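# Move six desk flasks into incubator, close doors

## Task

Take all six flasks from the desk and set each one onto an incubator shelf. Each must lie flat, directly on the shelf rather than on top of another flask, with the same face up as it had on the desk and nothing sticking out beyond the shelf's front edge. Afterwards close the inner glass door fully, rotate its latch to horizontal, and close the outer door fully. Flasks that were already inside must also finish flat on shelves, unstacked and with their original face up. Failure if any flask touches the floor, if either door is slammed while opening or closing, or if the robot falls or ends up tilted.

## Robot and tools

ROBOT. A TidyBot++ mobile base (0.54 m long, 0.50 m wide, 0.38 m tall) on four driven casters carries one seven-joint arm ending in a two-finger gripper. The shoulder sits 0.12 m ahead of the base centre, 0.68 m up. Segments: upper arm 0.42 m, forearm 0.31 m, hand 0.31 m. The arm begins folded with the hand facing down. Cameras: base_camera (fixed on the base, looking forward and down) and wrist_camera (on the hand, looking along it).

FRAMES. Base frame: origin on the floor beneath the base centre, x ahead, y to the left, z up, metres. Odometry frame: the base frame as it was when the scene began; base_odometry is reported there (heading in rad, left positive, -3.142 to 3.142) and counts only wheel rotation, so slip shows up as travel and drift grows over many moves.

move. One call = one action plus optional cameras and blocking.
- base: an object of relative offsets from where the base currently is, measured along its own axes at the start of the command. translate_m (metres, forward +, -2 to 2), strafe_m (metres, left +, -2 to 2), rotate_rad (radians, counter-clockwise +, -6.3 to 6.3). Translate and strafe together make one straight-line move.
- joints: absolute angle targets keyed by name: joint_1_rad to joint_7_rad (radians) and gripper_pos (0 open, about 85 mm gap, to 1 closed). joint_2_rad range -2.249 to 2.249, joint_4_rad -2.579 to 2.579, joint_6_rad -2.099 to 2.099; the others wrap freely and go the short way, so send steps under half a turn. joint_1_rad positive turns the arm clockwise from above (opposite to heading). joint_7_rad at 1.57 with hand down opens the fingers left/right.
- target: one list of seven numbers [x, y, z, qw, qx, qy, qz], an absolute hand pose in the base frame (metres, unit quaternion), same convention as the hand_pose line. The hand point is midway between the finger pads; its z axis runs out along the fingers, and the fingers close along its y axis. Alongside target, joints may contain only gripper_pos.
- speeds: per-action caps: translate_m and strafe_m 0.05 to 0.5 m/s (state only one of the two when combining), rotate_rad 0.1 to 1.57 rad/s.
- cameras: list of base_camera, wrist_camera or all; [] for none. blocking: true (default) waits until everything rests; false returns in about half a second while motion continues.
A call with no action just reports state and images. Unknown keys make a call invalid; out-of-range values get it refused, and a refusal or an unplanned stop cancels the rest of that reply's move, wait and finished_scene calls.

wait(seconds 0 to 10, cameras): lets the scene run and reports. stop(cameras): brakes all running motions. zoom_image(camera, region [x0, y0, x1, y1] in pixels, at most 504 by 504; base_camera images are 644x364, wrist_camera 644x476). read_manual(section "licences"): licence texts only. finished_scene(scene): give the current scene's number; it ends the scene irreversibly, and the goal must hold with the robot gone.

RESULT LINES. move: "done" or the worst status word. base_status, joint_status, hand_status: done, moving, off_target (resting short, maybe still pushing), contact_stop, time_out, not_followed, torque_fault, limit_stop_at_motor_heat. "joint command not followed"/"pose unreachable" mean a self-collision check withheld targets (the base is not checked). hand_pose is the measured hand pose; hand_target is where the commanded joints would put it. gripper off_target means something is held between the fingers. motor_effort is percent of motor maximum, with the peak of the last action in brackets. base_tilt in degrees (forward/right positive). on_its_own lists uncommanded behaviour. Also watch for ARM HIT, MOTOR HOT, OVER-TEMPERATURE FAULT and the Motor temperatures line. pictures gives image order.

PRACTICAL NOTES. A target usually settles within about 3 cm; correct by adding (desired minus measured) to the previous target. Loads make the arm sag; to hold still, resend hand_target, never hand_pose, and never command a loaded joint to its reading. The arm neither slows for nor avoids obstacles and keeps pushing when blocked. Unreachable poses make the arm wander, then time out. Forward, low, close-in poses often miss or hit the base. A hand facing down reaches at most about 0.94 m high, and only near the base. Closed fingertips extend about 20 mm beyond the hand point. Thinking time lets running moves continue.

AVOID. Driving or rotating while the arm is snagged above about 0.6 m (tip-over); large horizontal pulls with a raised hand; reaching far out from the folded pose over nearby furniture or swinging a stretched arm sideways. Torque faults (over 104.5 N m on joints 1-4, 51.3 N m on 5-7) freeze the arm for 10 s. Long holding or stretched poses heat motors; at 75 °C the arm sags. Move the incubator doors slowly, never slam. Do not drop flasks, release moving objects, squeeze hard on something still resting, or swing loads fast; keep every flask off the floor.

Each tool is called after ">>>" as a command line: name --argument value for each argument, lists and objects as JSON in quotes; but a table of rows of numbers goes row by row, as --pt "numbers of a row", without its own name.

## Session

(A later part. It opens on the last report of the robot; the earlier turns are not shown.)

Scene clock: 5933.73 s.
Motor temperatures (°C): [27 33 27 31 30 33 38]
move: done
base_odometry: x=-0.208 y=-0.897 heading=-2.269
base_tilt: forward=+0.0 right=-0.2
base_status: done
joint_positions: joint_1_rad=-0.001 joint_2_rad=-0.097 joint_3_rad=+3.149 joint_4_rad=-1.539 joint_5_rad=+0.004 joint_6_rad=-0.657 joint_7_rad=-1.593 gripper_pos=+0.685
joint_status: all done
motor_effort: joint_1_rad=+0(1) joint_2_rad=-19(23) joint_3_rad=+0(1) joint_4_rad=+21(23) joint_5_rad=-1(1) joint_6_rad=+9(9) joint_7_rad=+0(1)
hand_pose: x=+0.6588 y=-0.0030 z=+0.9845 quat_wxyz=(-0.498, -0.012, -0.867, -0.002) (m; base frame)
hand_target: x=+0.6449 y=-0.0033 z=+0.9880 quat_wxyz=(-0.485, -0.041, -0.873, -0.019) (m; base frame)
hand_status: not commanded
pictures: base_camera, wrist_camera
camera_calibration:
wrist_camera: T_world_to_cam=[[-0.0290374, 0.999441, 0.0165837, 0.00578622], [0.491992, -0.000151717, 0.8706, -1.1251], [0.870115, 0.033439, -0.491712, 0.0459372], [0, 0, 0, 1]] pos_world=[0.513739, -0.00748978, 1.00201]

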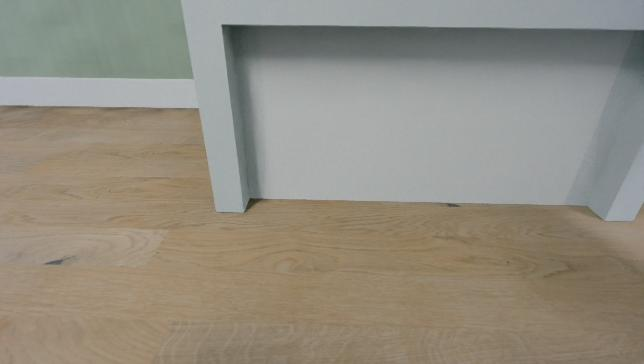

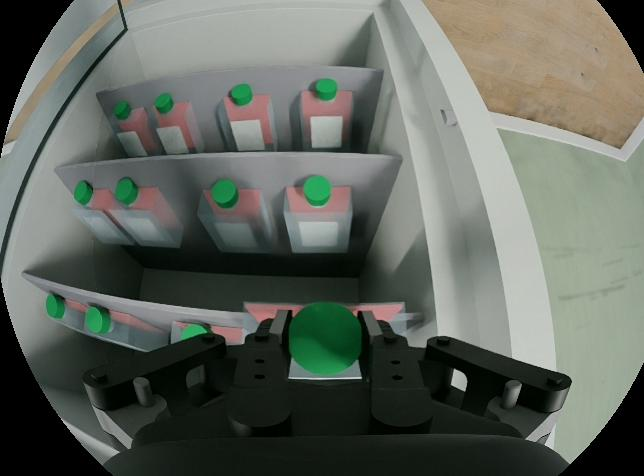

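>>> move --base '{"translate_m": 0.172, "strafe_m": -0.004}' --speeds '{"translate_m": 0.1}' --cameras '["base_camera", "wrist_camera"]'

Scene clock: 5951.80 s.
Motor temperatures (°C): [27 33 27 31 30 33 38]
move: done
base_odometry: x=-0.322 y=-1.026 heading=-2.269
base_tilt: forward=+0.0 right=-0.2
base_status: done
joint_positions: joint_1_rad=-0.001 joint_2_rad=-0.101 joint_3_rad=+3.149 joint_4_rad=-1.539 joint_5_rad=+0.004 joint_6_rad=-0.658 joint_7_rad=-1.593 gripper_pos=+0.685
joint_status: not commanded
motor_effort: joint_1_rad=+0(1) joint_2_rad=-18(22) joint_3_rad=+0(1) joint_4_rad=+21(22) joint_5_rad=+0(1) joint_6_rad=+9(9) joint_7_rad=+1(1)
hand_pose: x=+0.6578 y=-0.0030 z=+0.9861 quat_wxyz=(-0.500, -0.012, -0.866, -0.002) (m; base frame)
hand_target: x=+0.6449 y=-0.0033 z=+0.9880 quat_wxyz=(-0.485, -0.041, -0.873, -0.019) (m; base frame)
hand_status: not commanded
pictures: base_camera, wrist_camera
camera_calibration:
wrist_camera: T_world_to_cam=[[-0.0290829, 0.999441, 0.0165027, 0.00583768], [0.48957, -0.000151712, 0.871964, -1.12581], [0.871479, 0.0334384, -0.489292, 0.0443968], [0, 0, 0, 1]] pos_world=[0.512644, -0.00748978, 1.0033]

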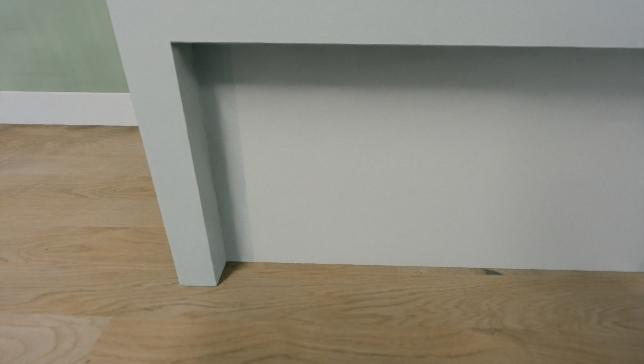

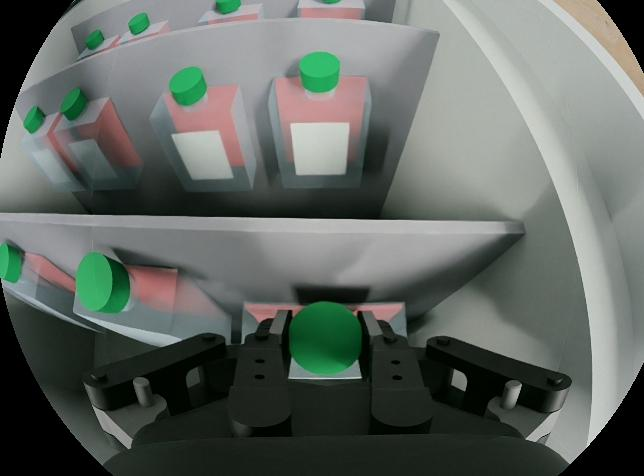

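>>> move --joints '{"joint_2_rad": -0.11, "joint_4_rad": -1.585, "joint_6_rad": -0.558}' --cameras '[]'

>>> move --joints '{"joint_2_rad": -0.108, "joint_4_rad": -1.61, "joint_6_rad": -0.535}' --cameras '["wrist_camera"]'

Scene clock: 5959.73 s.
Motor temperatures (°C): [27 33 27 31 30 33 38]
move: done
base_odometry: x=-0.322 y=-1.026 heading=-2.269
base_tilt: forward=+0.0 right=-0.2
base_status: not commanded
joint_positions: joint_1_rad=-0.001 joint_2_rad=-0.101 joint_3_rad=+3.149 joint_4_rad=-1.578 joint_5_rad=+0.004 joint_6_rad=-0.601 joint_7_rad=-1.593 gripper_pos=+0.685
joint_status: all done
motor_effort: joint_1_rad=+0(1) joint_2_rad=-18(20) joint_3_rad=+0(0) joint_4_rad=+21(23) joint_5_rad=-1(1) joint_6_rad=+9(10) joint_7_rad=+0(1)
hand_pose: x=+0.6618 y=-0.0030 z=+0.9785 quat_wxyz=(-0.507, -0.012, -0.862, -0.003) (m; base frame)
hand_target: x=+0.6644 y=-0.0035 z=+0.9913 quat_wxyz=(-0.526, -0.040, -0.849, -0.020) (m; base frame)
hand_status: not commanded
pictures: none
No camera images: "cameras" was empty.

Scene clock: 5960.37 s.
Motor temperatures (°C): [27 33 27 31 30 33 38]
move: done
base_odometry: x=-0.322 y=-1.026 heading=-2.269
base_tilt: forward=+0.0 right=-0.2
base_status: not commanded
joint_positions: joint_1_rad=-0.001 joint_2_rad=-0.101 joint_3_rad=+3.149 joint_4_rad=-1.596 joint_5_rad=+0.004 joint_6_rad=-0.594 joint_7_rad=-1.593 gripper_pos=+0.685
joint_status: all done
motor_effort: joint_1_rad=-1(1) joint_2_rad=-16(19) joint_3_rad=+0(0) joint_4_rad=+20(22) joint_5_rad=-1(1) joint_6_rad=+8(9) joint_7_rad=+0(1)
hand_pose: x=+0.6606 y=-0.0030 z=+0.9696 quat_wxyz=(-0.502, -0.012, -0.865, -0.002) (m; base frame)
hand_target: x=+0.6654 y=-0.0035 z=+0.9818 quat_wxyz=(-0.524, -0.040, -0.850, -0.020) (m; base frame)
hand_status: not commanded
pictures: wrist_camera
camera_calibration:
wrist_camera: T_world_to_cam=[[-0.0294477, 0.999434, 0.0162648, 0.00662301], [0.484752, 0.0000488533, 0.874652, -1.11216], [0.874156, 0.0336409, -0.484479, 0.0275246], [0, 0, 0, 1]] pos_world=[0.515255, -0.00749088, 0.985977]

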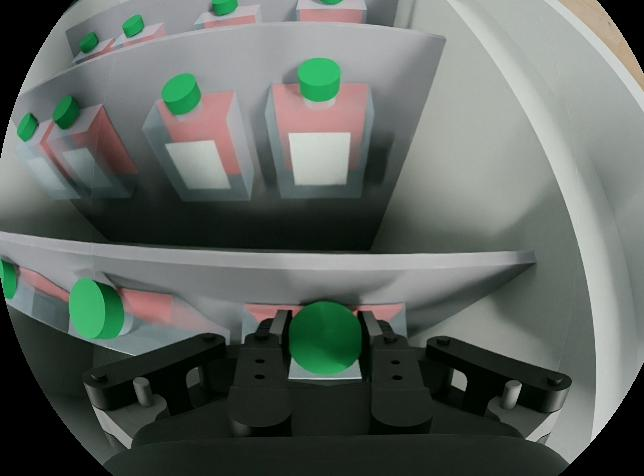

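>>> move --joints '{"joint_2_rad": -0.106, "joint_4_rad": -1.63, "joint_6_rad": -0.545}' --cameras '["wrist_camera"]'

Scene clock: 5965.23 s.
Motor temperatures (°C): [27 33 27 31 30 33 38]
move: done
base_odometry: x=-0.322 y=-1.026 heading=-2.269
base_tilt: forward=+0.0 right=-0.2
base_status: not commanded
joint_positions: joint_1_rad=-0.001 joint_2_rad=-0.101 joint_3_rad=+3.149 joint_4_rad=-1.598 joint_5_rad=+0.004 joint_6_rad=-0.593 joint_7_rad=-1.593 gripper_pos=+0.685
joint_status: all done
motor_effort: joint_1_rad=+0(1) joint_2_rad=-15(17) joint_3_rad=+0(0) joint_4_rad=+18(20) joint_5_rad=-1(1) joint_6_rad=+6(7) joint_7_rad=+0(1)
hand_pose: x=+0.6603 y=-0.0030 z=+0.9694 quat_wxyz=(-0.502, -0.012, -0.865, -0.002) (m; base frame)
hand_target: x=+0.6621 y=-0.0034 z=+0.9662 quat_wxyz=(-0.511, -0.040, -0.859, -0.020) (m; base frame)
hand_status: not commanded
pictures: wrist_camera
camera_calibration:
wrist_camera: T_world_to_cam=[[-0.0294489, 0.999434, 0.0162601, 0.00662727], [0.484633, 0.000048964, 0.874718, -1.1118], [0.874222, 0.0336397, -0.48436, 0.0274021], [0, 0, 0, 1]] pos_world=[0.515055, -0.00749088, 0.985677]

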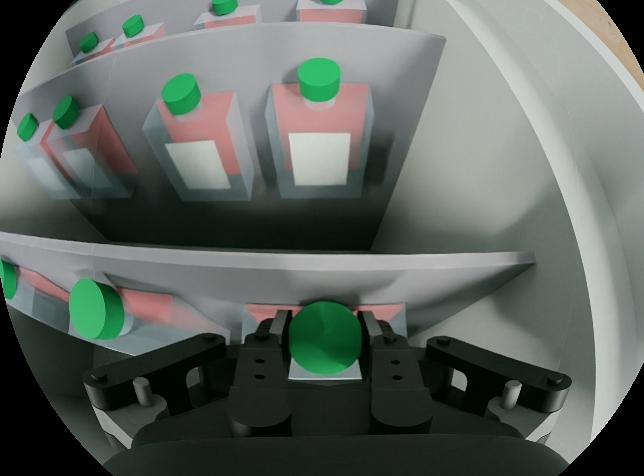

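>>> move --joints '{"joint_2_rad": -0.108, "joint_4_rad": -1.618, "joint_6_rad": -0.59}' --cameras '[]'

>>> move --joints '{"gripper_pos": 0.5}' --cameras '["wrist_camera"]'

Scene clock: 5973.77 s.
Motor temperatures (°C): [27 33 27 31 30 33 38]
move: done
base_odometry: x=-0.322 y=-1.026 heading=-2.269
base_tilt: forward=+0.0 right=-0.2
base_status: not commanded
joint_positions: joint_1_rad=-0.001 joint_2_rad=-0.101 joint_3_rad=+3.149 joint_4_rad=-1.598 joint_5_rad=+0.004 joint_6_rad=-0.594 joint_7_rad=-1.593 gripper_pos=+0.685
joint_status: all done
motor_effort: joint_1_rad=+0(1) joint_2_rad=-15(16) joint_3_rad=+0(0) joint_4_rad=+18(18) joint_5_rad=+0(1) joint_6_rad=+6(6) joint_7_rad=+0(1)
hand_pose: x=+0.6603 y=-0.0030 z=+0.9693 quat_wxyz=(-0.502, -0.012, -0.865, -0.002) (m; base frame)
hand_target: x=+0.6562 y=-0.0034 z=+0.9621 quat_wxyz=(-0.497, -0.040, -0.866, -0.019) (m; base frame)
hand_status: not commanded
pictures: none
No camera images: "cameras" was empty.

Scene clock: 5974.47 s.
Motor temperatures (°C): [27 33 27 31 30 33 38]
move: done
base_odometry: x=-0.322 y=-1.026 heading=-2.269
base_tilt: forward=+0.1 right=-0.2
base_status: not commanded
joint_positions: joint_1_rad=-0.001 joint_2_rad=-0.101 joint_3_rad=+3.149 joint_4_rad=-1.605 joint_5_rad=+0.004 joint_6_rad=-0.594 joint_7_rad=-1.593 gripper_pos=+0.500
joint_status: all done
motor_effort: joint_1_rad=+0(0) joint_2_rad=-18(19) joint_3_rad=+0(0) joint_4_rad=+21(21) joint_5_rad=+0(1) joint_6_rad=+8(8) joint_7_rad=+0(1)
hand_pose: x=+0.6593 y=-0.0030 z=+0.9649 quat_wxyz=(-0.499, -0.012, -0.867, -0.002) (m; base frame)
hand_target: x=+0.6562 y=-0.0034 z=+0.9621 quat_wxyz=(-0.497, -0.040, -0.866, -0.019) (m; base frame)
hand_status: not commanded
pictures: wrist_camera
camera_calibration:
wrist_camera: T_world_to_cam=[[-0.0294088, 0.999431, 0.0165359, 0.00636389], [0.491359, 0.0000482812, 0.870957, -1.10817], [0.87046, 0.0337389, -0.491081, 0.0351033], [0, 0, 0, 1]] pos_world=[0.514142, -0.0074911, 0.982304]

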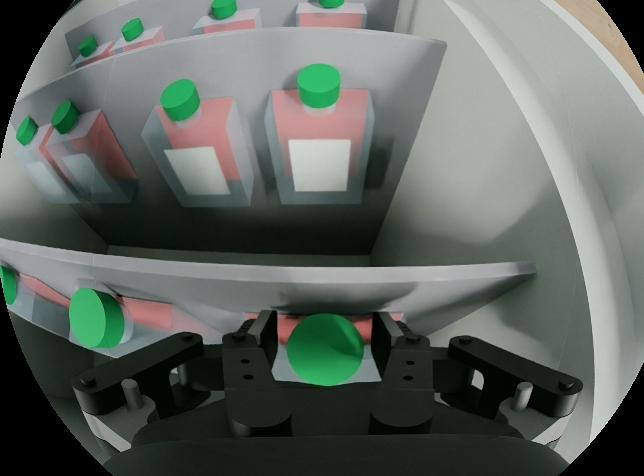

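>>> move --base '{"translate_m": -0.07}' --speeds '{"translate_m": 0.08}' --cameras '["wrist_camera"]'

>>> move --base '{"translate_m": -0.3}' --speeds '{"translate_m": 0.3}' --joints '{"joint_2_rad": -0.16, "joint_4_rad": -1.3, "joint_6_rad": -0.86}' --cameras '["base_camera", "wrist_camera"]'

Scene clock: 5983.10 s.
Motor temperatures (°C): [27 33 27 31 30 33 38]
move: done
base_odometry: x=-0.277 y=-0.972 heading=-2.269
base_tilt: forward=+0.0 right=-0.2
base_status: done
joint_positions: joint_1_rad=-0.001 joint_2_rad=-0.102 joint_3_rad=+3.149 joint_4_rad=-1.606 joint_5_rad=+0.004 joint_6_rad=-0.594 joint_7_rad=-1.593 gripper_pos=+0.500
joint_status: not commanded
motor_effort: joint_1_rad=+0(1) joint_2_rad=-17(22) joint_3_rad=+0(1) joint_4_rad=+20(21) joint_5_rad=-1(1) joint_6_rad=+8(8) joint_7_rad=+0(1)
hand_pose: x=+0.6591 y=-0.0030 z=+0.9650 quat_wxyz=(-0.499, -0.012, -0.867, -0.002) (m; base frame)
hand_target: x=+0.6562 y=-0.0034 z=+0.9621 quat_wxyz=(-0.497, -0.040, -0.866, -0.019) (m; base frame)
hand_status: not commanded
pictures: wrist_camera
camera_calibration:
wrist_camera: T_world_to_cam=[[-0.0294129, 0.999431, 0.0165296, 0.0063676], [0.491165, 0.0000482384, 0.871067, -1.10822], [0.87057, 0.0337393, -0.490886, 0.0349913], [0, 0, 0, 1]] pos_world=[0.514042, -0.0074911, 0.982403]

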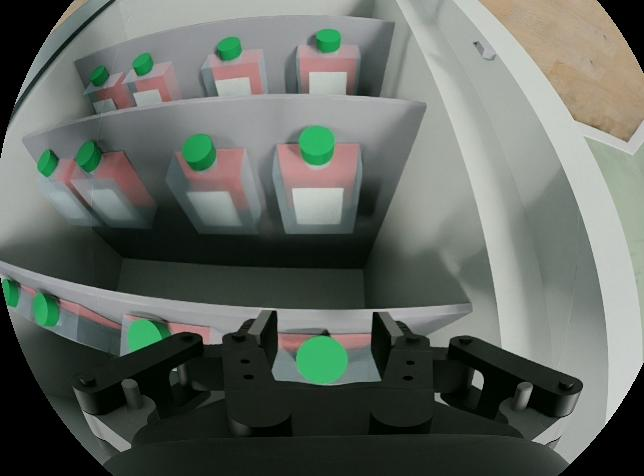

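Scene clock: 5984.97 s.
Motor temperatures (°C): [27 33 27 31 30 33 38]
move: done
base_odometry: x=-0.084 y=-0.742 heading=-2.269
base_tilt: forward=+0.0 right=-0.2
base_status: done
joint_positions: joint_1_rad=-0.001 joint_2_rad=-0.157 joint_3_rad=+3.149 joint_4_rad=-1.317 joint_5_rad=+0.004 joint_6_rad=-0.780 joint_7_rad=-1.593 gripper_pos=+0.500
joint_status: all done
motor_effort: joint_1_rad=+0(1) joint_2_rad=-15(23) joint_3_rad=+0(1) joint_4_rad=+20(23) joint_5_rad=+0(1) joint_6_rad=+9(9) joint_7_rad=-1(1)
hand_pose: x=+0.6318 y=-0.0032 z=+1.1104 quat_wxyz=(-0.565, -0.012, -0.825, -0.003) (m; base frame)
hand_target: x=+0.6208 y=-0.0034 z=+1.0989 quat_wxyz=(-0.540, -0.039, -0.841, -0.021) (m; base frame)
hand_status: not commanded
pictures: base_camera, wrist_camera
camera_calibration:
wrist_camera: T_world_to_cam=[[-0.0307004, 0.999464, 0.0113782, 0.00992291], [0.349117, 0.0000557825, 0.937079, -1.2049], [0.936576, 0.032741, -0.348931, -0.0690728], [0, 0, 0, 1]] pos_world=[0.485647, -0.00758886, 1.10487]

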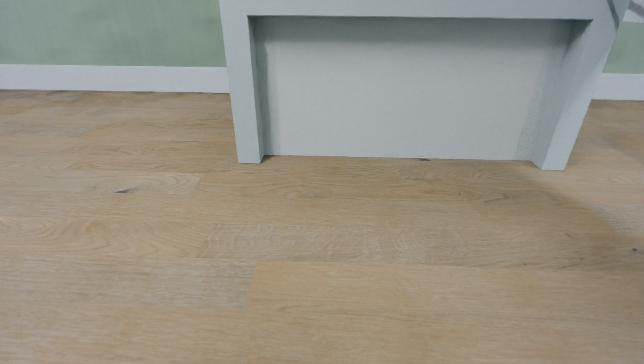

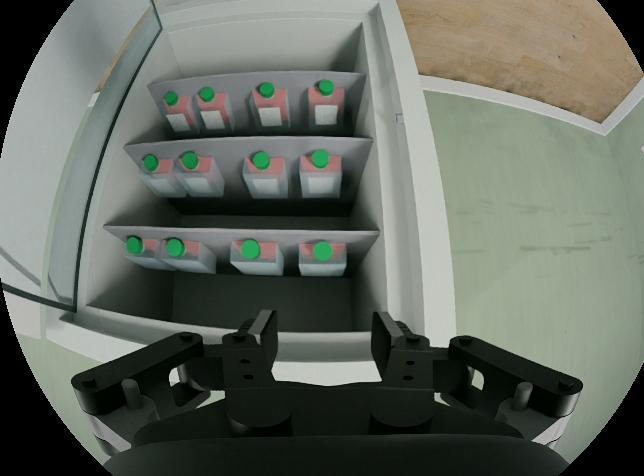

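>>> move --base '{"translate_m": -0.65, "strafe_m": -0.549}' --speeds '{"translate_m": 0.3}' --joints '{"joint_7_rad": 0.0, "gripper_pos": 1.0}' --cameras '[]'

>>> move --joints '{"joint_2_rad": 0.21, "joint_4_rad": -1.86, "joint_6_rad": 0.57, "joint_7_rad": 1.61}' --cameras '["base_camera", "wrist_camera"]'

Scene clock: 6064.03 s.
Motor temperatures (°C): [27 32 27 31 30 33 38]
move: done
base_odometry: x=-0.087 y=+0.109 heading=-2.269
base_tilt: forward=+0.0 right=-0.2
base_status: done
joint_positions: joint_1_rad=-0.001 joint_2_rad=-0.156 joint_3_rad=+3.149 joint_4_rad=-1.317 joint_5_rad=+0.004 joint_6_rad=-0.782 joint_7_rad=-0.062 gripper_pos=+0.999
joint_status: all done
motor_effort: joint_1_rad=+0(2) joint_2_rad=-15(18) joint_3_rad=+0(2) joint_4_rad=+20(20) joint_5_rad=-1(1) joint_6_rad=+9(9) joint_7_rad=+0(2)
hand_pose: x=+0.6319 y=-0.0032 z=+1.1095 quat_wxyz=(-0.409, +0.564, -0.603, +0.389) (m; base frame)
hand_target: x=+0.6208 y=-0.0034 z=+1.0989 quat_wxyz=(-0.381, +0.592, -0.598, +0.383) (m; base frame)
hand_status: not commanded
pictures: none
No camera images: "cameras" was empty.

Scene clock: 6066.50 s.
Motor temperatures (°C): [27 32 27 31 30 33 38]
move: done
base_odometry: x=-0.087 y=+0.109 heading=-2.269
base_tilt: forward=+0.1 right=-0.2
base_status: not commanded
joint_positions: joint_1_rad=-0.001 joint_2_rad=+0.211 joint_3_rad=+3.149 joint_4_rad=-1.845 joint_5_rad=+0.004 joint_6_rad=+0.490 joint_7_rad=+1.544 gripper_pos=+0.999
joint_status: all done
motor_effort: joint_1_rad=+0(1) joint_2_rad=-29(31) joint_3_rad=+0(0) joint_4_rad=+20(22) joint_5_rad=+0(1) joint_6_rad=+9(10) joint_7_rad=+0(2)
hand_pose: x=+0.7967 y=-0.0018 z=+0.9477 quat_wxyz=(-0.006, +0.706, -0.009, +0.709) (m; base frame)
hand_target: x=+0.7933 y=-0.0037 z=+0.9649 quat_wxyz=(+0.018, +0.682, +0.011, +0.731) (m; base frame)
hand_status: not commanded
pictures: base_camera, wrist_camera
camera_calibration:
wrist_camera: T_world_to_cam=[[-0.0453383, -0.99897, 0.00164495, 0.0326872], [-0.00889331, -0.00124296, -0.99996, 1.01089], [0.998932, -0.0453511, -0.0088278, -0.652444], [0, 0, 0, 1]] pos_world=[0.662219, 0.00432096, 1.00504]

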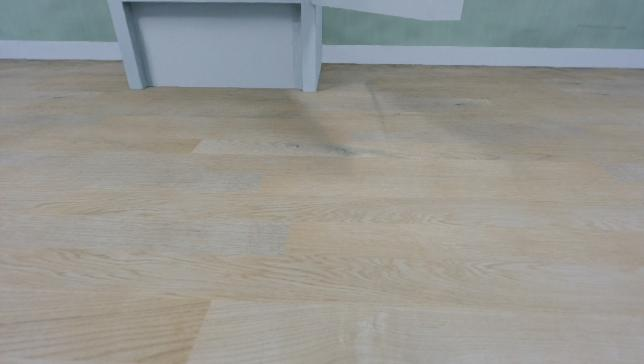

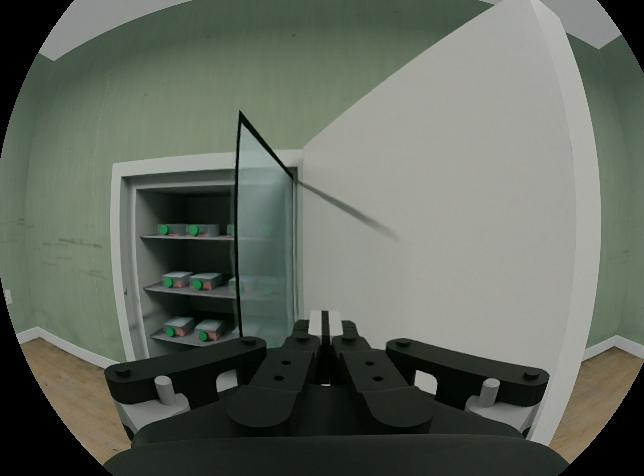

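>>> move --base '{"translate_m": 0.3275, "strafe_m": -0.002}' --speeds '{"translate_m": 0.15}' --cameras '["base_camera", "wrist_camera"]'

Scene clock: 6113.97 s.
Motor temperatures (°C): [27 33 27 31 30 33 38]
move: done
base_odometry: x=-0.299 y=-0.141 heading=-2.269
base_tilt: forward=+0.0 right=-0.2
base_status: done
joint_positions: joint_1_rad=-0.001 joint_2_rad=+0.217 joint_3_rad=+3.149 joint_4_rad=-1.846 joint_5_rad=+0.004 joint_6_rad=+0.494 joint_7_rad=+1.547 gripper_pos=+0.999
joint_status: not commanded
motor_effort: joint_1_rad=+0(1) joint_2_rad=-29(32) joint_3_rad=+0(1) joint_4_rad=+20(20) joint_5_rad=+0(1) joint_6_rad=+9(10) joint_7_rad=+1(1)
hand_pose: x=+0.7980 y=-0.0018 z=+0.9449 quat_wxyz=(-0.005, +0.706, -0.008, +0.708) (m; base frame)
hand_target: x=+0.7933 y=-0.0037 z=+0.9649 quat_wxyz=(+0.018, +0.682, +0.011, +0.731) (m; base frame)
hand_status: not commanded
pictures: base_camera, wrist_camera
camera_calibration:
wrist_camera: T_world_to_cam=[[-0.045329, -0.998963, 0.00434194, 0.0301538], [-0.0110117, -0.00384649, -0.999932, 1.00969], [0.998911, -0.0453738, -0.0108259, -0.65185], [0, 0, 0, 1]] pos_world=[0.663626, 0.00442937, 1.00243]

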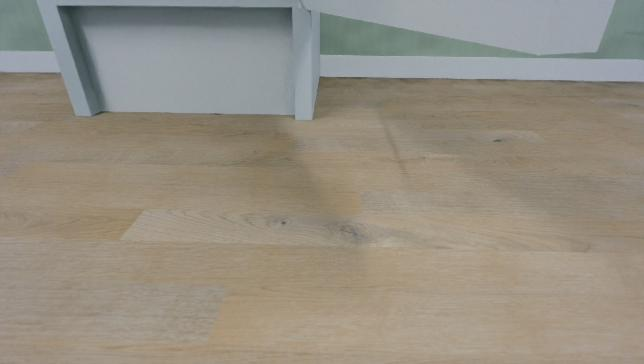

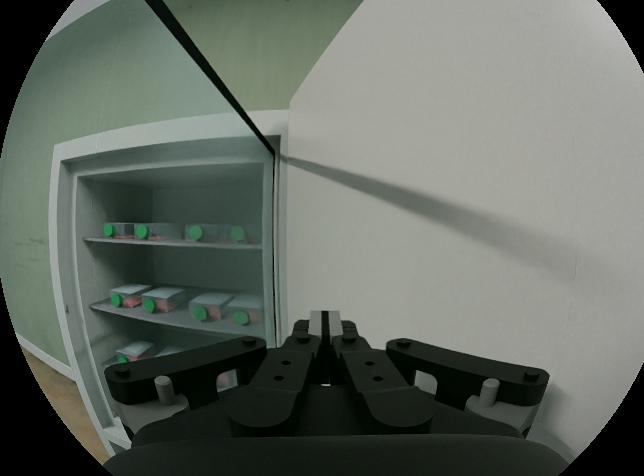

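>>> move --base '{"translate_m": 0.006, "strafe_m": 0.1316}' --speeds '{"strafe_m": 0.08}' --cameras '["wrist_camera"]'

Scene clock: 6130.07 s.
Motor temperatures (°C): [27 33 27 31 30 33 38]
move: done
base_odometry: x=-0.202 y=-0.230 heading=-2.270
base_tilt: forward=+0.0 right=-0.2
base_status: done
joint_positions: joint_1_rad=-0.001 joint_2_rad=+0.217 joint_3_rad=+3.149 joint_4_rad=-1.846 joint_5_rad=+0.004 joint_6_rad=+0.494 joint_7_rad=+1.548 gripper_pos=+0.999
joint_status: not commanded
motor_effort: joint_1_rad=+0(5) joint_2_rad=-29(30) joint_3_rad=+0(4) joint_4_rad=+19(20) joint_5_rad=+0(1) joint_6_rad=+9(10) joint_7_rad=+0(1)
hand_pose: x=+0.7980 y=-0.0024 z=+0.9450 quat_wxyz=(-0.004, +0.706, -0.008, +0.708) (m; base frame)
hand_target: x=+0.7933 y=-0.0037 z=+0.9649 quat_wxyz=(+0.018, +0.682, +0.011, +0.731) (m; base frame)
hand_status: not commanded
pictures: wrist_camera
camera_calibration:
wrist_camera: T_world_to_cam=[[-0.0462267, -0.998917, 0.00522905, 0.029465], [-0.0107559, -0.00473661, -0.999931, 1.00961], [0.998873, -0.0462797, -0.0105252, -0.652143], [0, 0, 0, 1]] pos_world=[0.663629, 0.00403423, 1.00253]

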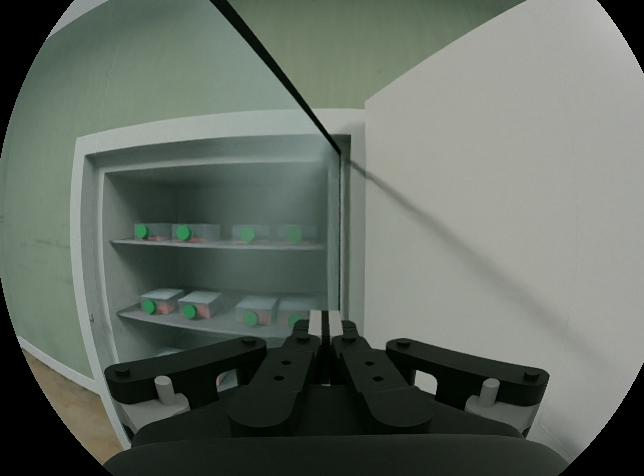

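>>> move --base '{"translate_m": 0.022, "strafe_m": 0.093}' --speeds '{"strafe_m": 0.1}' --cameras '[]'

>>> move --base '{"translate_m": 0.032, "strafe_m": 0.073}' --speeds '{"strafe_m": 0.1}' --cameras '["wrist_camera"]'

Scene clock: 6148.33 s.
Motor temperatures (°C): [27 33 27 31 30 33 38]
move: done
base_odometry: x=-0.145 y=-0.307 heading=-2.270
base_tilt: forward=+0.0 right=-0.1
base_status: done
joint_positions: joint_1_rad=+0.001 joint_2_rad=+0.217 joint_3_rad=+3.151 joint_4_rad=-1.846 joint_5_rad=+0.004 joint_6_rad=+0.495 joint_7_rad=+1.548 gripper_pos=+0.999
joint_status: not commanded
motor_effort: joint_1_rad=-1(5) joint_2_rad=-29(30) joint_3_rad=+0(4) joint_4_rad=+19(21) joint_5_rad=+0(1) joint_6_rad=+9(10) joint_7_rad=+0(1)
hand_pose: x=+0.7979 y=-0.0043 z=+0.9449 quat_wxyz=(-0.003, +0.706, -0.009, +0.708) (m; base frame)
hand_target: x=+0.7933 y=-0.0037 z=+0.9649 quat_wxyz=(+0.018, +0.682, +0.011, +0.731) (m; base frame)
hand_status: not commanded
pictures: none
No camera images: "cameras" was empty.

Scene clock: 6149.70 s.
Motor temperatures (°C): [27 33 27 31 30 33 38]
move: done
base_odometry: x=-0.109 y=-0.378 heading=-2.269
base_tilt: forward=+0.0 right=-0.2
base_status: done
joint_positions: joint_1_rad=+0.002 joint_2_rad=+0.217 joint_3_rad=+3.152 joint_4_rad=-1.847 joint_5_rad=+0.004 joint_6_rad=+0.495 joint_7_rad=+1.548 gripper_pos=+0.999
joint_status: not commanded
motor_effort: joint_1_rad=-1(5) joint_2_rad=-29(31) joint_3_rad=+0(3) joint_4_rad=+19(21) joint_5_rad=-1(1) joint_6_rad=+9(10) joint_7_rad=+0(1)
hand_pose: x=+0.7979 y=-0.0057 z=+0.9448 quat_wxyz=(-0.003, +0.706, -0.010, +0.708) (m; base frame)
hand_target: x=+0.7933 y=-0.0037 z=+0.9649 quat_wxyz=(+0.018, +0.682, +0.011, +0.731) (m; base frame)
hand_status: not commanded
pictures: wrist_camera
camera_calibration:
wrist_camera: T_world_to_cam=[[-0.0512297, -0.99867, 0.00582696, 0.0295982], [-0.0105102, -0.00529516, -0.999931, 1.00923], [0.998632, -0.0512874, -0.010225, -0.652322], [0, 0, 0, 1]] pos_world=[0.663553, 0.00144701, 1.00232]

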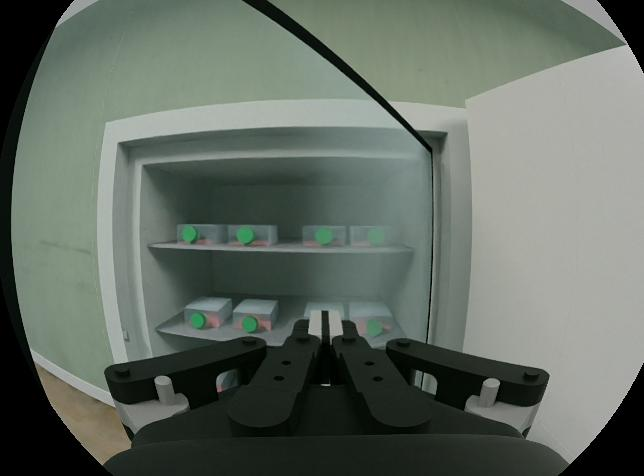

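>>> move --base '{"translate_m": 0.065, "strafe_m": 0.092}' --speeds '{"strafe_m": 0.1}' --cameras '["wrist_camera"]'

>>> move --base '{"translate_m": 0.087, "strafe_m": 0.072}' --speeds '{"translate_m": 0.1}' --cameras '["wrist_camera"]'

Scene clock: 6170.87 s.
Motor temperatures (°C): [27 33 27 31 30 33 38]
move: done
base_odometry: x=-0.081 y=-0.487 heading=-2.269
base_tilt: forward=+0.0 right=-0.2
base_status: done
joint_positions: joint_1_rad=+0.003 joint_2_rad=+0.216 joint_3_rad=+3.154 joint_4_rad=-1.847 joint_5_rad=+0.004 joint_6_rad=+0.496 joint_7_rad=+1.548 gripper_pos=+0.999
joint_status: not commanded
motor_effort: joint_1_rad=+0(5) joint_2_rad=-29(31) joint_3_rad=+0(4) joint_4_rad=+20(21) joint_5_rad=+0(1) joint_6_rad=+10(10) joint_7_rad=+0(1)
hand_pose: x=+0.7977 y=-0.0075 z=+0.9448 quat_wxyz=(-0.001, +0.706, -0.011, +0.708) (m; base frame)
hand_target: x=+0.7933 y=-0.0037 z=+0.9649 quat_wxyz=(+0.018, +0.682, +0.011, +0.731) (m; base frame)
hand_status: not commanded
pictures: wrist_camera
camera_calibration:
wrist_camera: T_world_to_cam=[[-0.0540279, -0.998521, 0.00611474, 0.0297658], [-0.0103406, -0.00556387, -0.999931, 1.00901], [0.998486, -0.0540874, -0.0100247, -0.652311], [0, 0, 0, 1]] pos_world=[0.663366, 0.000053969, 1.00222]

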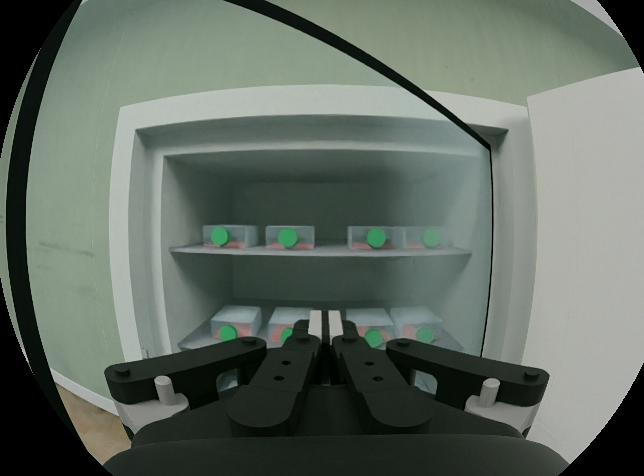

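Scene clock: 6172.57 s.
Motor temperatures (°C): [27 33 27 31 30 33 38]
move: done
base_odometry: x=-0.081 y=-0.600 heading=-2.269
base_tilt: forward=+0.1 right=-0.2
base_status: done
joint_positions: joint_1_rad=+0.004 joint_2_rad=+0.216 joint_3_rad=+3.154 joint_4_rad=-1.848 joint_5_rad=+0.004 joint_6_rad=+0.497 joint_7_rad=+1.548 gripper_pos=+0.999
joint_status: not commanded
motor_effort: joint_1_rad=+0(5) joint_2_rad=-29(31) joint_3_rad=+0(4) joint_4_rad=+19(22) joint_5_rad=+0(1) joint_6_rad=+9(10) joint_7_rad=+0(1)
hand_pose: x=+0.7975 y=-0.0080 z=+0.9445 quat_wxyz=(-0.001, +0.706, -0.011, +0.708) (m; base frame)
hand_target: x=+0.7933 y=-0.0037 z=+0.9649 quat_wxyz=(+0.018, +0.682, +0.011, +0.731) (m; base frame)
hand_status: not commanded
pictures: wrist_camera
camera_calibration:
wrist_camera: T_world_to_cam=[[-0.0548307, -0.998476, 0.00621558, 0.029796], [-0.0103506, -0.00565624, -0.99993, 1.00881], [0.998442, -0.0548913, -0.0100247, -0.65221], [0, 0, 0, 1]] pos_world=[0.66327, -0.000343992, 1.00202]

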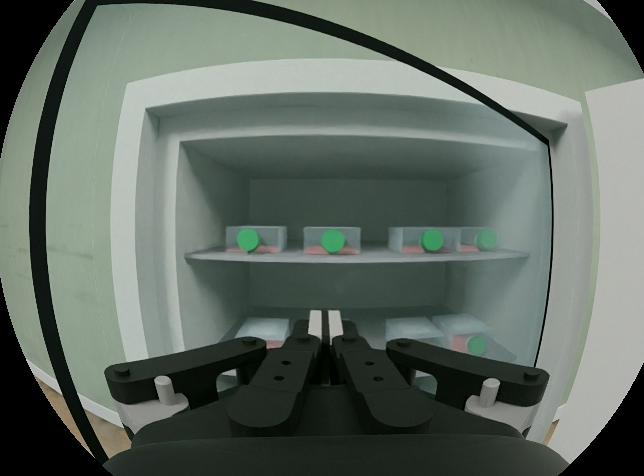

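>>> move --base '{"translate_m": 0.102, "strafe_m": 0.048}' --speeds '{"translate_m": 0.1}' --cameras '["wrist_camera"]'

>>> move --base '{"translate_m": 0.073, "strafe_m": 0.017}' --speeds '{"translate_m": 0.07}' --cameras '["wrist_camera"]'

Scene clock: 6179.83 s.
Motor temperatures (°C): [27 33 27 31 30 33 38]
move: done
base_odometry: x=-0.110 y=-0.709 heading=-2.269
base_tilt: forward=+0.0 right=-0.2
base_status: done
joint_positions: joint_1_rad=+0.004 joint_2_rad=+0.216 joint_3_rad=+3.154 joint_4_rad=-1.850 joint_5_rad=+0.004 joint_6_rad=+0.498 joint_7_rad=+1.548 gripper_pos=+0.999
joint_status: not commanded
motor_effort: joint_1_rad=+0(2) joint_2_rad=-29(31) joint_3_rad=+0(2) joint_4_rad=+20(22) joint_5_rad=+0(1) joint_6_rad=+9(10) joint_7_rad=+0(1)
hand_pose: x=+0.7971 y=-0.0080 z=+0.9441 quat_wxyz=(-0.001, +0.706, -0.011, +0.708) (m; base frame)
hand_target: x=+0.7933 y=-0.0037 z=+0.9649 quat_wxyz=(+0.018, +0.682, +0.011, +0.731) (m; base frame)
hand_status: not commanded
pictures: wrist_camera
camera_calibration:
wrist_camera: T_world_to_cam=[[-0.0548282, -0.998476, 0.00624293, 0.0297475], [-0.0107515, -0.00566162, -0.999926, 1.00867], [0.998438, -0.0548913, -0.0104247, -0.651413], [0, 0, 0, 1]] pos_world=[0.662871, -0.000343975, 1.00162]

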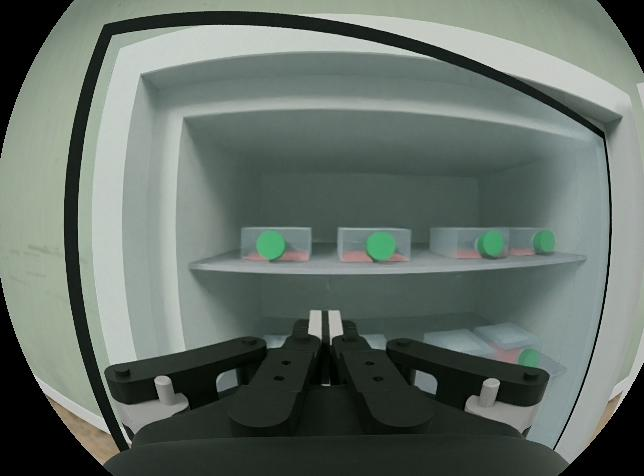

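Scene clock: 6181.43 s.
Motor temperatures (°C): [27 33 27 31 30 33 38]
move: done
base_odometry: x=-0.144 y=-0.776 heading=-2.269
base_tilt: forward=+0.0 right=-0.2
base_status: done
joint_positions: joint_1_rad=+0.004 joint_2_rad=+0.218 joint_3_rad=+3.154 joint_4_rad=-1.851 joint_5_rad=+0.004 joint_6_rad=+0.498 joint_7_rad=+1.548 gripper_pos=+0.999
joint_status: not commanded
motor_effort: joint_1_rad=+0(2) joint_2_rad=-29(32) joint_3_rad=+0(1) joint_4_rad=+20(22) joint_5_rad=+0(1) joint_6_rad=+9(10) joint_7_rad=+0(1)
hand_pose: x=+0.7975 y=-0.0080 z=+0.9424 quat_wxyz=(-0.001, +0.707, -0.011, +0.707) (m; base frame)
hand_target: x=+0.7933 y=-0.0037 z=+0.9649 quat_wxyz=(+0.018, +0.682, +0.011, +0.731) (m; base frame)
hand_status: not commanded
pictures: wrist_camera
camera_calibration:
wrist_camera: T_world_to_cam=[[-0.0548127, -0.998476, 0.00637448, 0.0296422], [-0.0131548, -0.0056614, -0.999897, 1.00885], [0.99841, -0.0548909, -0.0128245, -0.649515], [0, 0, 0, 1]] pos_world=[0.663379, -0.000343976, 1.00023]

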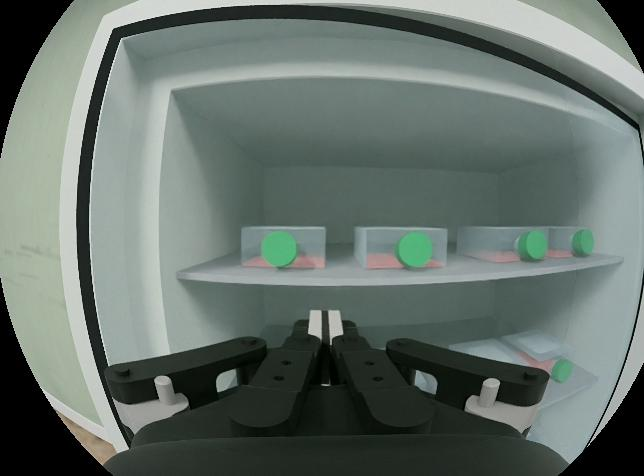

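>>> move --base '{"translate_m": 0.02}' --speeds '{"translate_m": 0.05}' --cameras '["wrist_camera"]'

>>> move --base '{"translate_m": 0.01}' --speeds '{"translate_m": 0.05}' --cameras '["wrist_camera"]'

Scene clock: 6196.13 s.
Motor temperatures (°C): [27 33 27 31 30 33 38]
move: done
base_odometry: x=-0.156 y=-0.792 heading=-2.269
base_tilt: forward=+0.0 right=-0.2
base_status: done
joint_positions: joint_1_rad=+0.004 joint_2_rad=+0.218 joint_3_rad=+3.154 joint_4_rad=-1.851 joint_5_rad=+0.004 joint_6_rad=+0.498 joint_7_rad=+1.548 gripper_pos=+0.999
joint_status: not commanded
motor_effort: joint_1_rad=+0(1) joint_2_rad=-29(33) joint_3_rad=+0(1) joint_4_rad=+19(20) joint_5_rad=+0(1) joint_6_rad=+9(10) joint_7_rad=-1(1)
hand_pose: x=+0.7976 y=-0.0080 z=+0.9423 quat_wxyz=(-0.001, +0.707, -0.011, +0.707) (m; base frame)
hand_target: x=+0.7933 y=-0.0037 z=+0.9649 quat_wxyz=(+0.018, +0.682, +0.011, +0.731) (m; base frame)
hand_status: not commanded
pictures: wrist_camera
camera_calibration:
wrist_camera: T_world_to_cam=[[-0.054812, -0.998476, 0.00637996, 0.0296424], [-0.013255, -0.00566139, -0.999896, 1.00881], [0.998409, -0.0548909, -0.0129245, -0.649516], [0, 0, 0, 1]] pos_world=[0.663479, -0.000343976, 1.00013]

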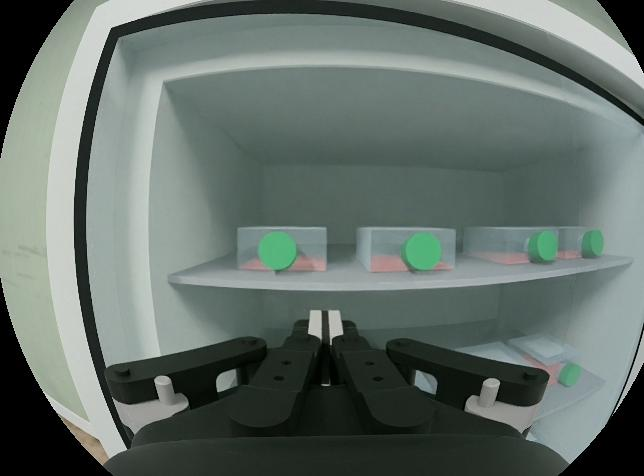

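Scene clock: 6196.80 s.
Motor temperatures (°C): [27 33 27 31 30 33 38]
move: done
base_odometry: x=-0.163 y=-0.800 heading=-2.268
base_tilt: forward=+0.0 right=-0.2
base_status: done
joint_positions: joint_1_rad=+0.004 joint_2_rad=+0.219 joint_3_rad=+3.154 joint_4_rad=-1.852 joint_5_rad=+0.004 joint_6_rad=+0.499 joint_7_rad=+1.548 gripper_pos=+0.999
joint_status: not commanded
motor_effort: joint_1_rad=+0(1) joint_2_rad=-28(32) joint_3_rad=+0(0) joint_4_rad=+19(21) joint_5_rad=+0(1) joint_6_rad=+9(10) joint_7_rad=+0(1)
hand_pose: x=+0.7978 y=-0.0080 z=+0.9411 quat_wxyz=(-0.001, +0.708, -0.011, +0.707) (m; base frame)
hand_target: x=+0.7933 y=-0.0037 z=+0.9649 quat_wxyz=(+0.018, +0.682, +0.011, +0.731) (m; base frame)
hand_status: not commanded
pictures: wrist_camera
camera_calibration:
wrist_camera: T_world_to_cam=[[-0.0548013, -0.998476, 0.00646762, 0.0295701], [-0.0148571, -0.00566124, -0.999874, 1.00896], [0.998387, -0.0548904, -0.0145243, -0.648219], [0, 0, 0, 1]] pos_world=[0.663784, -0.000343978, 0.99923]

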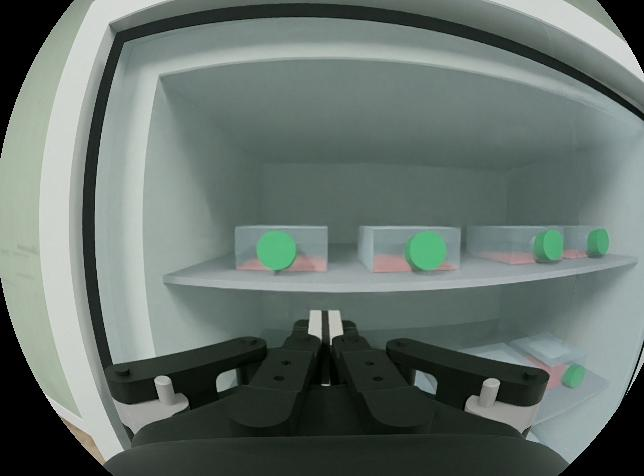

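>>> move --base '{"translate_m": 0.008}' --speeds '{"translate_m": 0.05}' --cameras '["wrist_camera"]'

>>> move --base '{"translate_m": 0.008}' --speeds '{"translate_m": 0.05}' --cameras '["wrist_camera"]'

Scene clock: 6214.10 s.
Motor temperatures (°C): [27 33 27 31 30 33 38]
move: done
base_odometry: x=-0.168 y=-0.806 heading=-2.268
base_tilt: forward=+0.1 right=-0.2
base_status: done
joint_positions: joint_1_rad=+0.004 joint_2_rad=+0.221 joint_3_rad=+3.154 joint_4_rad=-1.852 joint_5_rad=+0.004 joint_6_rad=+0.499 joint_7_rad=+1.548 gripper_pos=+0.999
joint_status: not commanded
motor_effort: joint_1_rad=-1(1) joint_2_rad=-29(33) joint_3_rad=+0(0) joint_4_rad=+19(20) joint_5_rad=+0(1) joint_6_rad=+9(10) joint_7_rad=+0(1)
hand_pose: x=+0.7982 y=-0.0080 z=+0.9399 quat_wxyz=(-0.001, +0.708, -0.011, +0.706) (m; base frame)
hand_target: x=+0.7933 y=-0.0037 z=+0.9649 quat_wxyz=(+0.018, +0.682, +0.011, +0.731) (m; base frame)
hand_status: not commanded
pictures: wrist_camera
camera_calibration:
wrist_camera: T_world_to_cam=[[-0.0547896, -0.998476, 0.00656073, 0.0295036], [-0.0165594, -0.00566107, -0.999847, 1.00908], [0.998361, -0.0548898, -0.016224, -0.647024], [0, 0, 0, 1]] pos_world=[0.66429, -0.00034398, 0.998233]

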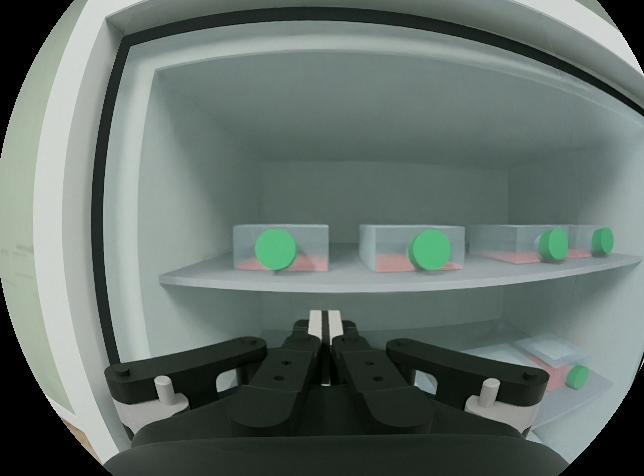

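Scene clock: 6214.73 s.
Motor temperatures (°C): [27 33 27 31 30 33 38]
move: done
base_odometry: x=-0.173 y=-0.812 heading=-2.268
base_tilt: forward=+0.1 right=-0.2
base_status: done
joint_positions: joint_1_rad=+0.004 joint_2_rad=+0.222 joint_3_rad=+3.154 joint_4_rad=-1.852 joint_5_rad=+0.004 joint_6_rad=+0.499 joint_7_rad=+1.548 gripper_pos=+0.999
joint_status: not commanded
motor_effort: joint_1_rad=+0(1) joint_2_rad=-29(32) joint_3_rad=+0(0) joint_4_rad=+19(20) joint_5_rad=+0(1) joint_6_rad=+9(9) joint_7_rad=+0(1)
hand_pose: x=+0.7985 y=-0.0080 z=+0.9392 quat_wxyz=(-0.001, +0.709, -0.011, +0.705) (m; base frame)
hand_target: x=+0.7933 y=-0.0037 z=+0.9649 quat_wxyz=(+0.018, +0.682, +0.011, +0.731) (m; base frame)
hand_status: not commanded
pictures: wrist_camera
camera_calibration:
wrist_camera: T_world_to_cam=[[-0.0547811, -0.998476, 0.00662643, 0.0294584], [-0.0177609, -0.00566095, -0.999826, 1.00927], [0.99834, -0.0548893, -0.0174237, -0.646227], [0, 0, 0, 1]] pos_world=[0.664694, -0.000343981, 0.997636]

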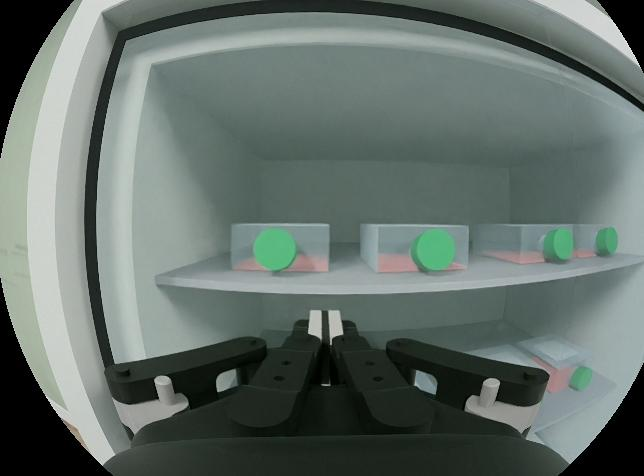

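>>> move --base '{"translate_m": 0.01}' --speeds '{"translate_m": 0.05}' --cameras '[]'

>>> move --base '{"translate_m": 0.01}' --speeds '{"translate_m": 0.05}' --cameras '["wrist_camera"]'

Scene clock: 6225.37 s.
Motor temperatures (°C): [27 33 27 31 30 33 38]
move: done
base_odometry: x=-0.179 y=-0.820 heading=-2.268
base_tilt: forward=+0.0 right=-0.2
base_status: done
joint_positions: joint_1_rad=+0.004 joint_2_rad=+0.223 joint_3_rad=+3.154 joint_4_rad=-1.852 joint_5_rad=+0.004 joint_6_rad=+0.499 joint_7_rad=+1.548 gripper_pos=+0.999
joint_status: not commanded
motor_effort: joint_1_rad=+0(1) joint_2_rad=-29(33) joint_3_rad=+0(0) joint_4_rad=+19(21) joint_5_rad=+0(1) joint_6_rad=+9(10) joint_7_rad=+0(1)
hand_pose: x=+0.7986 y=-0.0080 z=+0.9387 quat_wxyz=(-0.001, +0.709, -0.011, +0.705) (m; base frame)
hand_target: x=+0.7933 y=-0.0037 z=+0.9649 quat_wxyz=(+0.018, +0.682, +0.011, +0.731) (m; base frame)
hand_status: not commanded
pictures: none
No camera images: "cameras" was empty.

Scene clock: 6226.03 s.
Motor temperatures (°C): [27 33 27 31 30 33 38]
move: done
base_odometry: x=-0.186 y=-0.828 heading=-2.268
base_tilt: forward=+0.0 right=-0.2
base_status: done
joint_positions: joint_1_rad=+0.004 joint_2_rad=+0.224 joint_3_rad=+3.154 joint_4_rad=-1.852 joint_5_rad=+0.004 joint_6_rad=+0.499 joint_7_rad=+1.548 gripper_pos=+0.999
joint_status: not commanded
motor_effort: joint_1_rad=+0(1) joint_2_rad=-29(31) joint_3_rad=+0(1) joint_4_rad=+19(20) joint_5_rad=-1(1) joint_6_rad=+9(9) joint_7_rad=+0(1)
hand_pose: x=+0.7989 y=-0.0080 z=+0.9380 quat_wxyz=(-0.001, +0.709, -0.011, +0.705) (m; base frame)
hand_target: x=+0.7933 y=-0.0037 z=+0.9649 quat_wxyz=(+0.018, +0.682, +0.011, +0.731) (m; base frame)
hand_status: not commanded
pictures: wrist_camera
camera_calibration:
wrist_camera: T_world_to_cam=[[-0.0547703, -0.998476, 0.00670891, 0.0293972], [-0.0192627, -0.00566115, -0.999798, 1.00935], [0.998313, -0.0548885, -0.0189233, -0.645134], [0, 0, 0, 1]] pos_world=[0.665098, -0.000343982, 0.996739]

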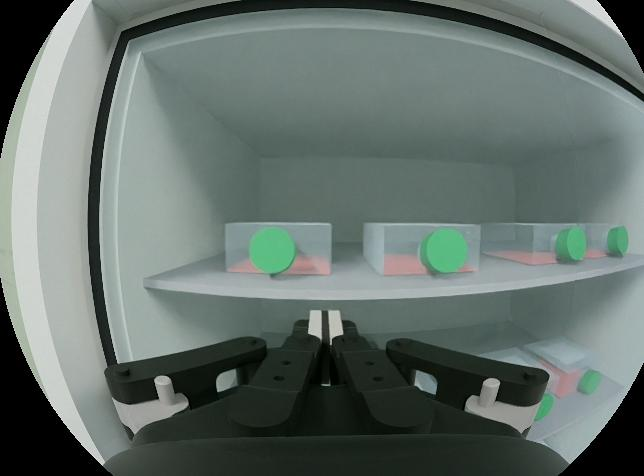

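>>> zoom_image --camera "wrist_camera" --region '[20, 0, 220, 150]'

Scaled by 2.520.

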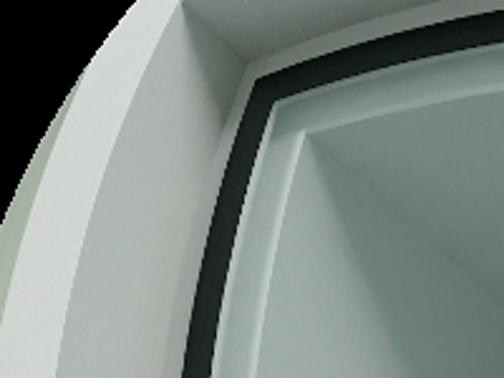

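>>> move --base '{"translate_m": 0.01}' --speeds '{"translate_m": 0.05}' --cameras '["wrist_camera"]'

>>> move --base '{"translate_m": 0.01}' --speeds '{"translate_m": 0.05}' --cameras '["wrist_camera"]'

Scene clock: 6238.43 s.
Motor temperatures (°C): [27 33 27 31 30 33 38]
move: done
base_odometry: x=-0.192 y=-0.836 heading=-2.267
base_tilt: forward=+0.0 right=-0.2
base_status: done
joint_positions: joint_1_rad=+0.004 joint_2_rad=+0.218 joint_3_rad=+3.154 joint_4_rad=-1.859 joint_5_rad=+0.004 joint_6_rad=+0.500 joint_7_rad=+1.548 gripper_pos=+0.999
joint_status: not commanded
motor_effort: joint_1_rad=+0(1) joint_2_rad=-28(30) joint_3_rad=+0(1) joint_4_rad=+19(27) joint_5_rad=+0(1) joint_6_rad=+9(11) joint_7_rad=+0(1)
hand_pose: x=+0.7963 y=-0.0080 z=+0.9383 quat_wxyz=(-0.001, +0.709, -0.011, +0.705) (m; base frame)
hand_target: x=+0.7933 y=-0.0037 z=+0.9649 quat_wxyz=(+0.018, +0.682, +0.011, +0.731) (m; base frame)
hand_status: not commanded
pictures: wrist_camera
camera_calibration:
wrist_camera: T_world_to_cam=[[-0.0547696, -0.998476, 0.00671438, 0.0292468], [-0.0193628, -0.00566114, -0.999796, 1.00966], [0.998311, -0.0548885, -0.0190233, -0.642432], [0, 0, 0, 1]] pos_world=[0.662499, -0.000343982, 0.997039]

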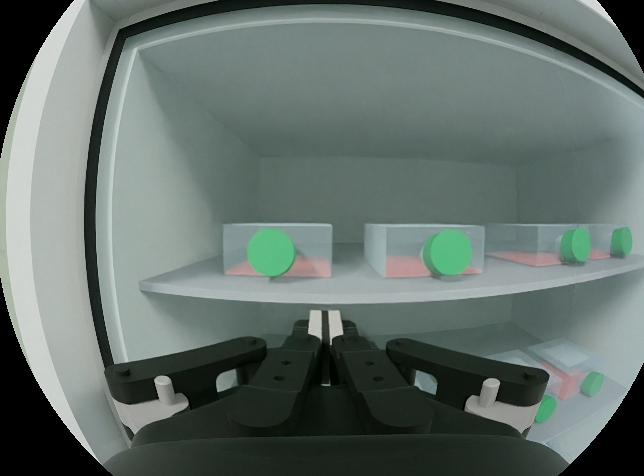

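Scene clock: 6239.17 s.
Motor temperatures (°C): [27 33 27 31 30 33 38]
move: done
base_odometry: x=-0.198 y=-0.843 heading=-2.267
base_tilt: forward=+0.0 right=-0.2
base_status: done
joint_positions: joint_1_rad=+0.004 joint_2_rad=+0.196 joint_3_rad=+3.154 joint_4_rad=-1.884 joint_5_rad=+0.004 joint_6_rad=+0.500 joint_7_rad=+1.548 gripper_pos=+0.999
joint_status: not commanded
motor_effort: joint_1_rad=-2(3) joint_2_rad=-24(30) joint_3_rad=-1(2) joint_4_rad=+23(27) joint_5_rad=+1(1) joint_6_rad=+10(11) joint_7_rad=+0(1)
hand_pose: x=+0.7868 y=-0.0080 z=+0.9383 quat_wxyz=(-0.001, +0.710, -0.011, +0.704) (m; base frame)
hand_target: x=+0.7933 y=-0.0037 z=+0.9649 quat_wxyz=(+0.018, +0.682, +0.011, +0.731) (m; base frame)
hand_status: not commanded
pictures: wrist_camera
camera_calibration:
wrist_camera: T_world_to_cam=[[-0.054954, -0.998467, 0.00659276, 0.0289821], [-0.0226525, -0.00535434, -0.999729, 1.01197], [0.998232, -0.0550885, -0.0223235, -0.629908], [0, 0, 0, 1]] pos_world=[0.65331, -0.000344531, 0.997448]

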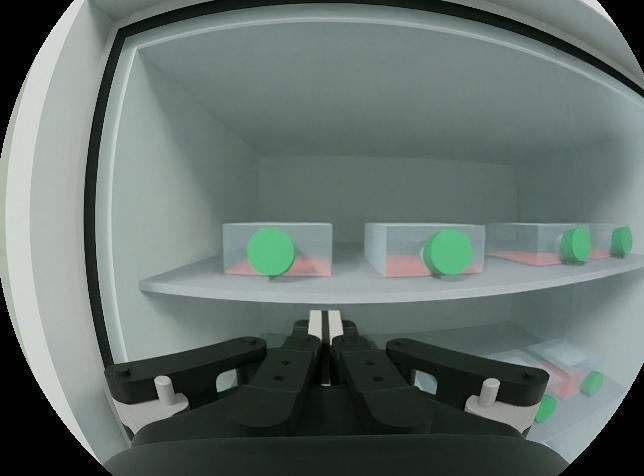

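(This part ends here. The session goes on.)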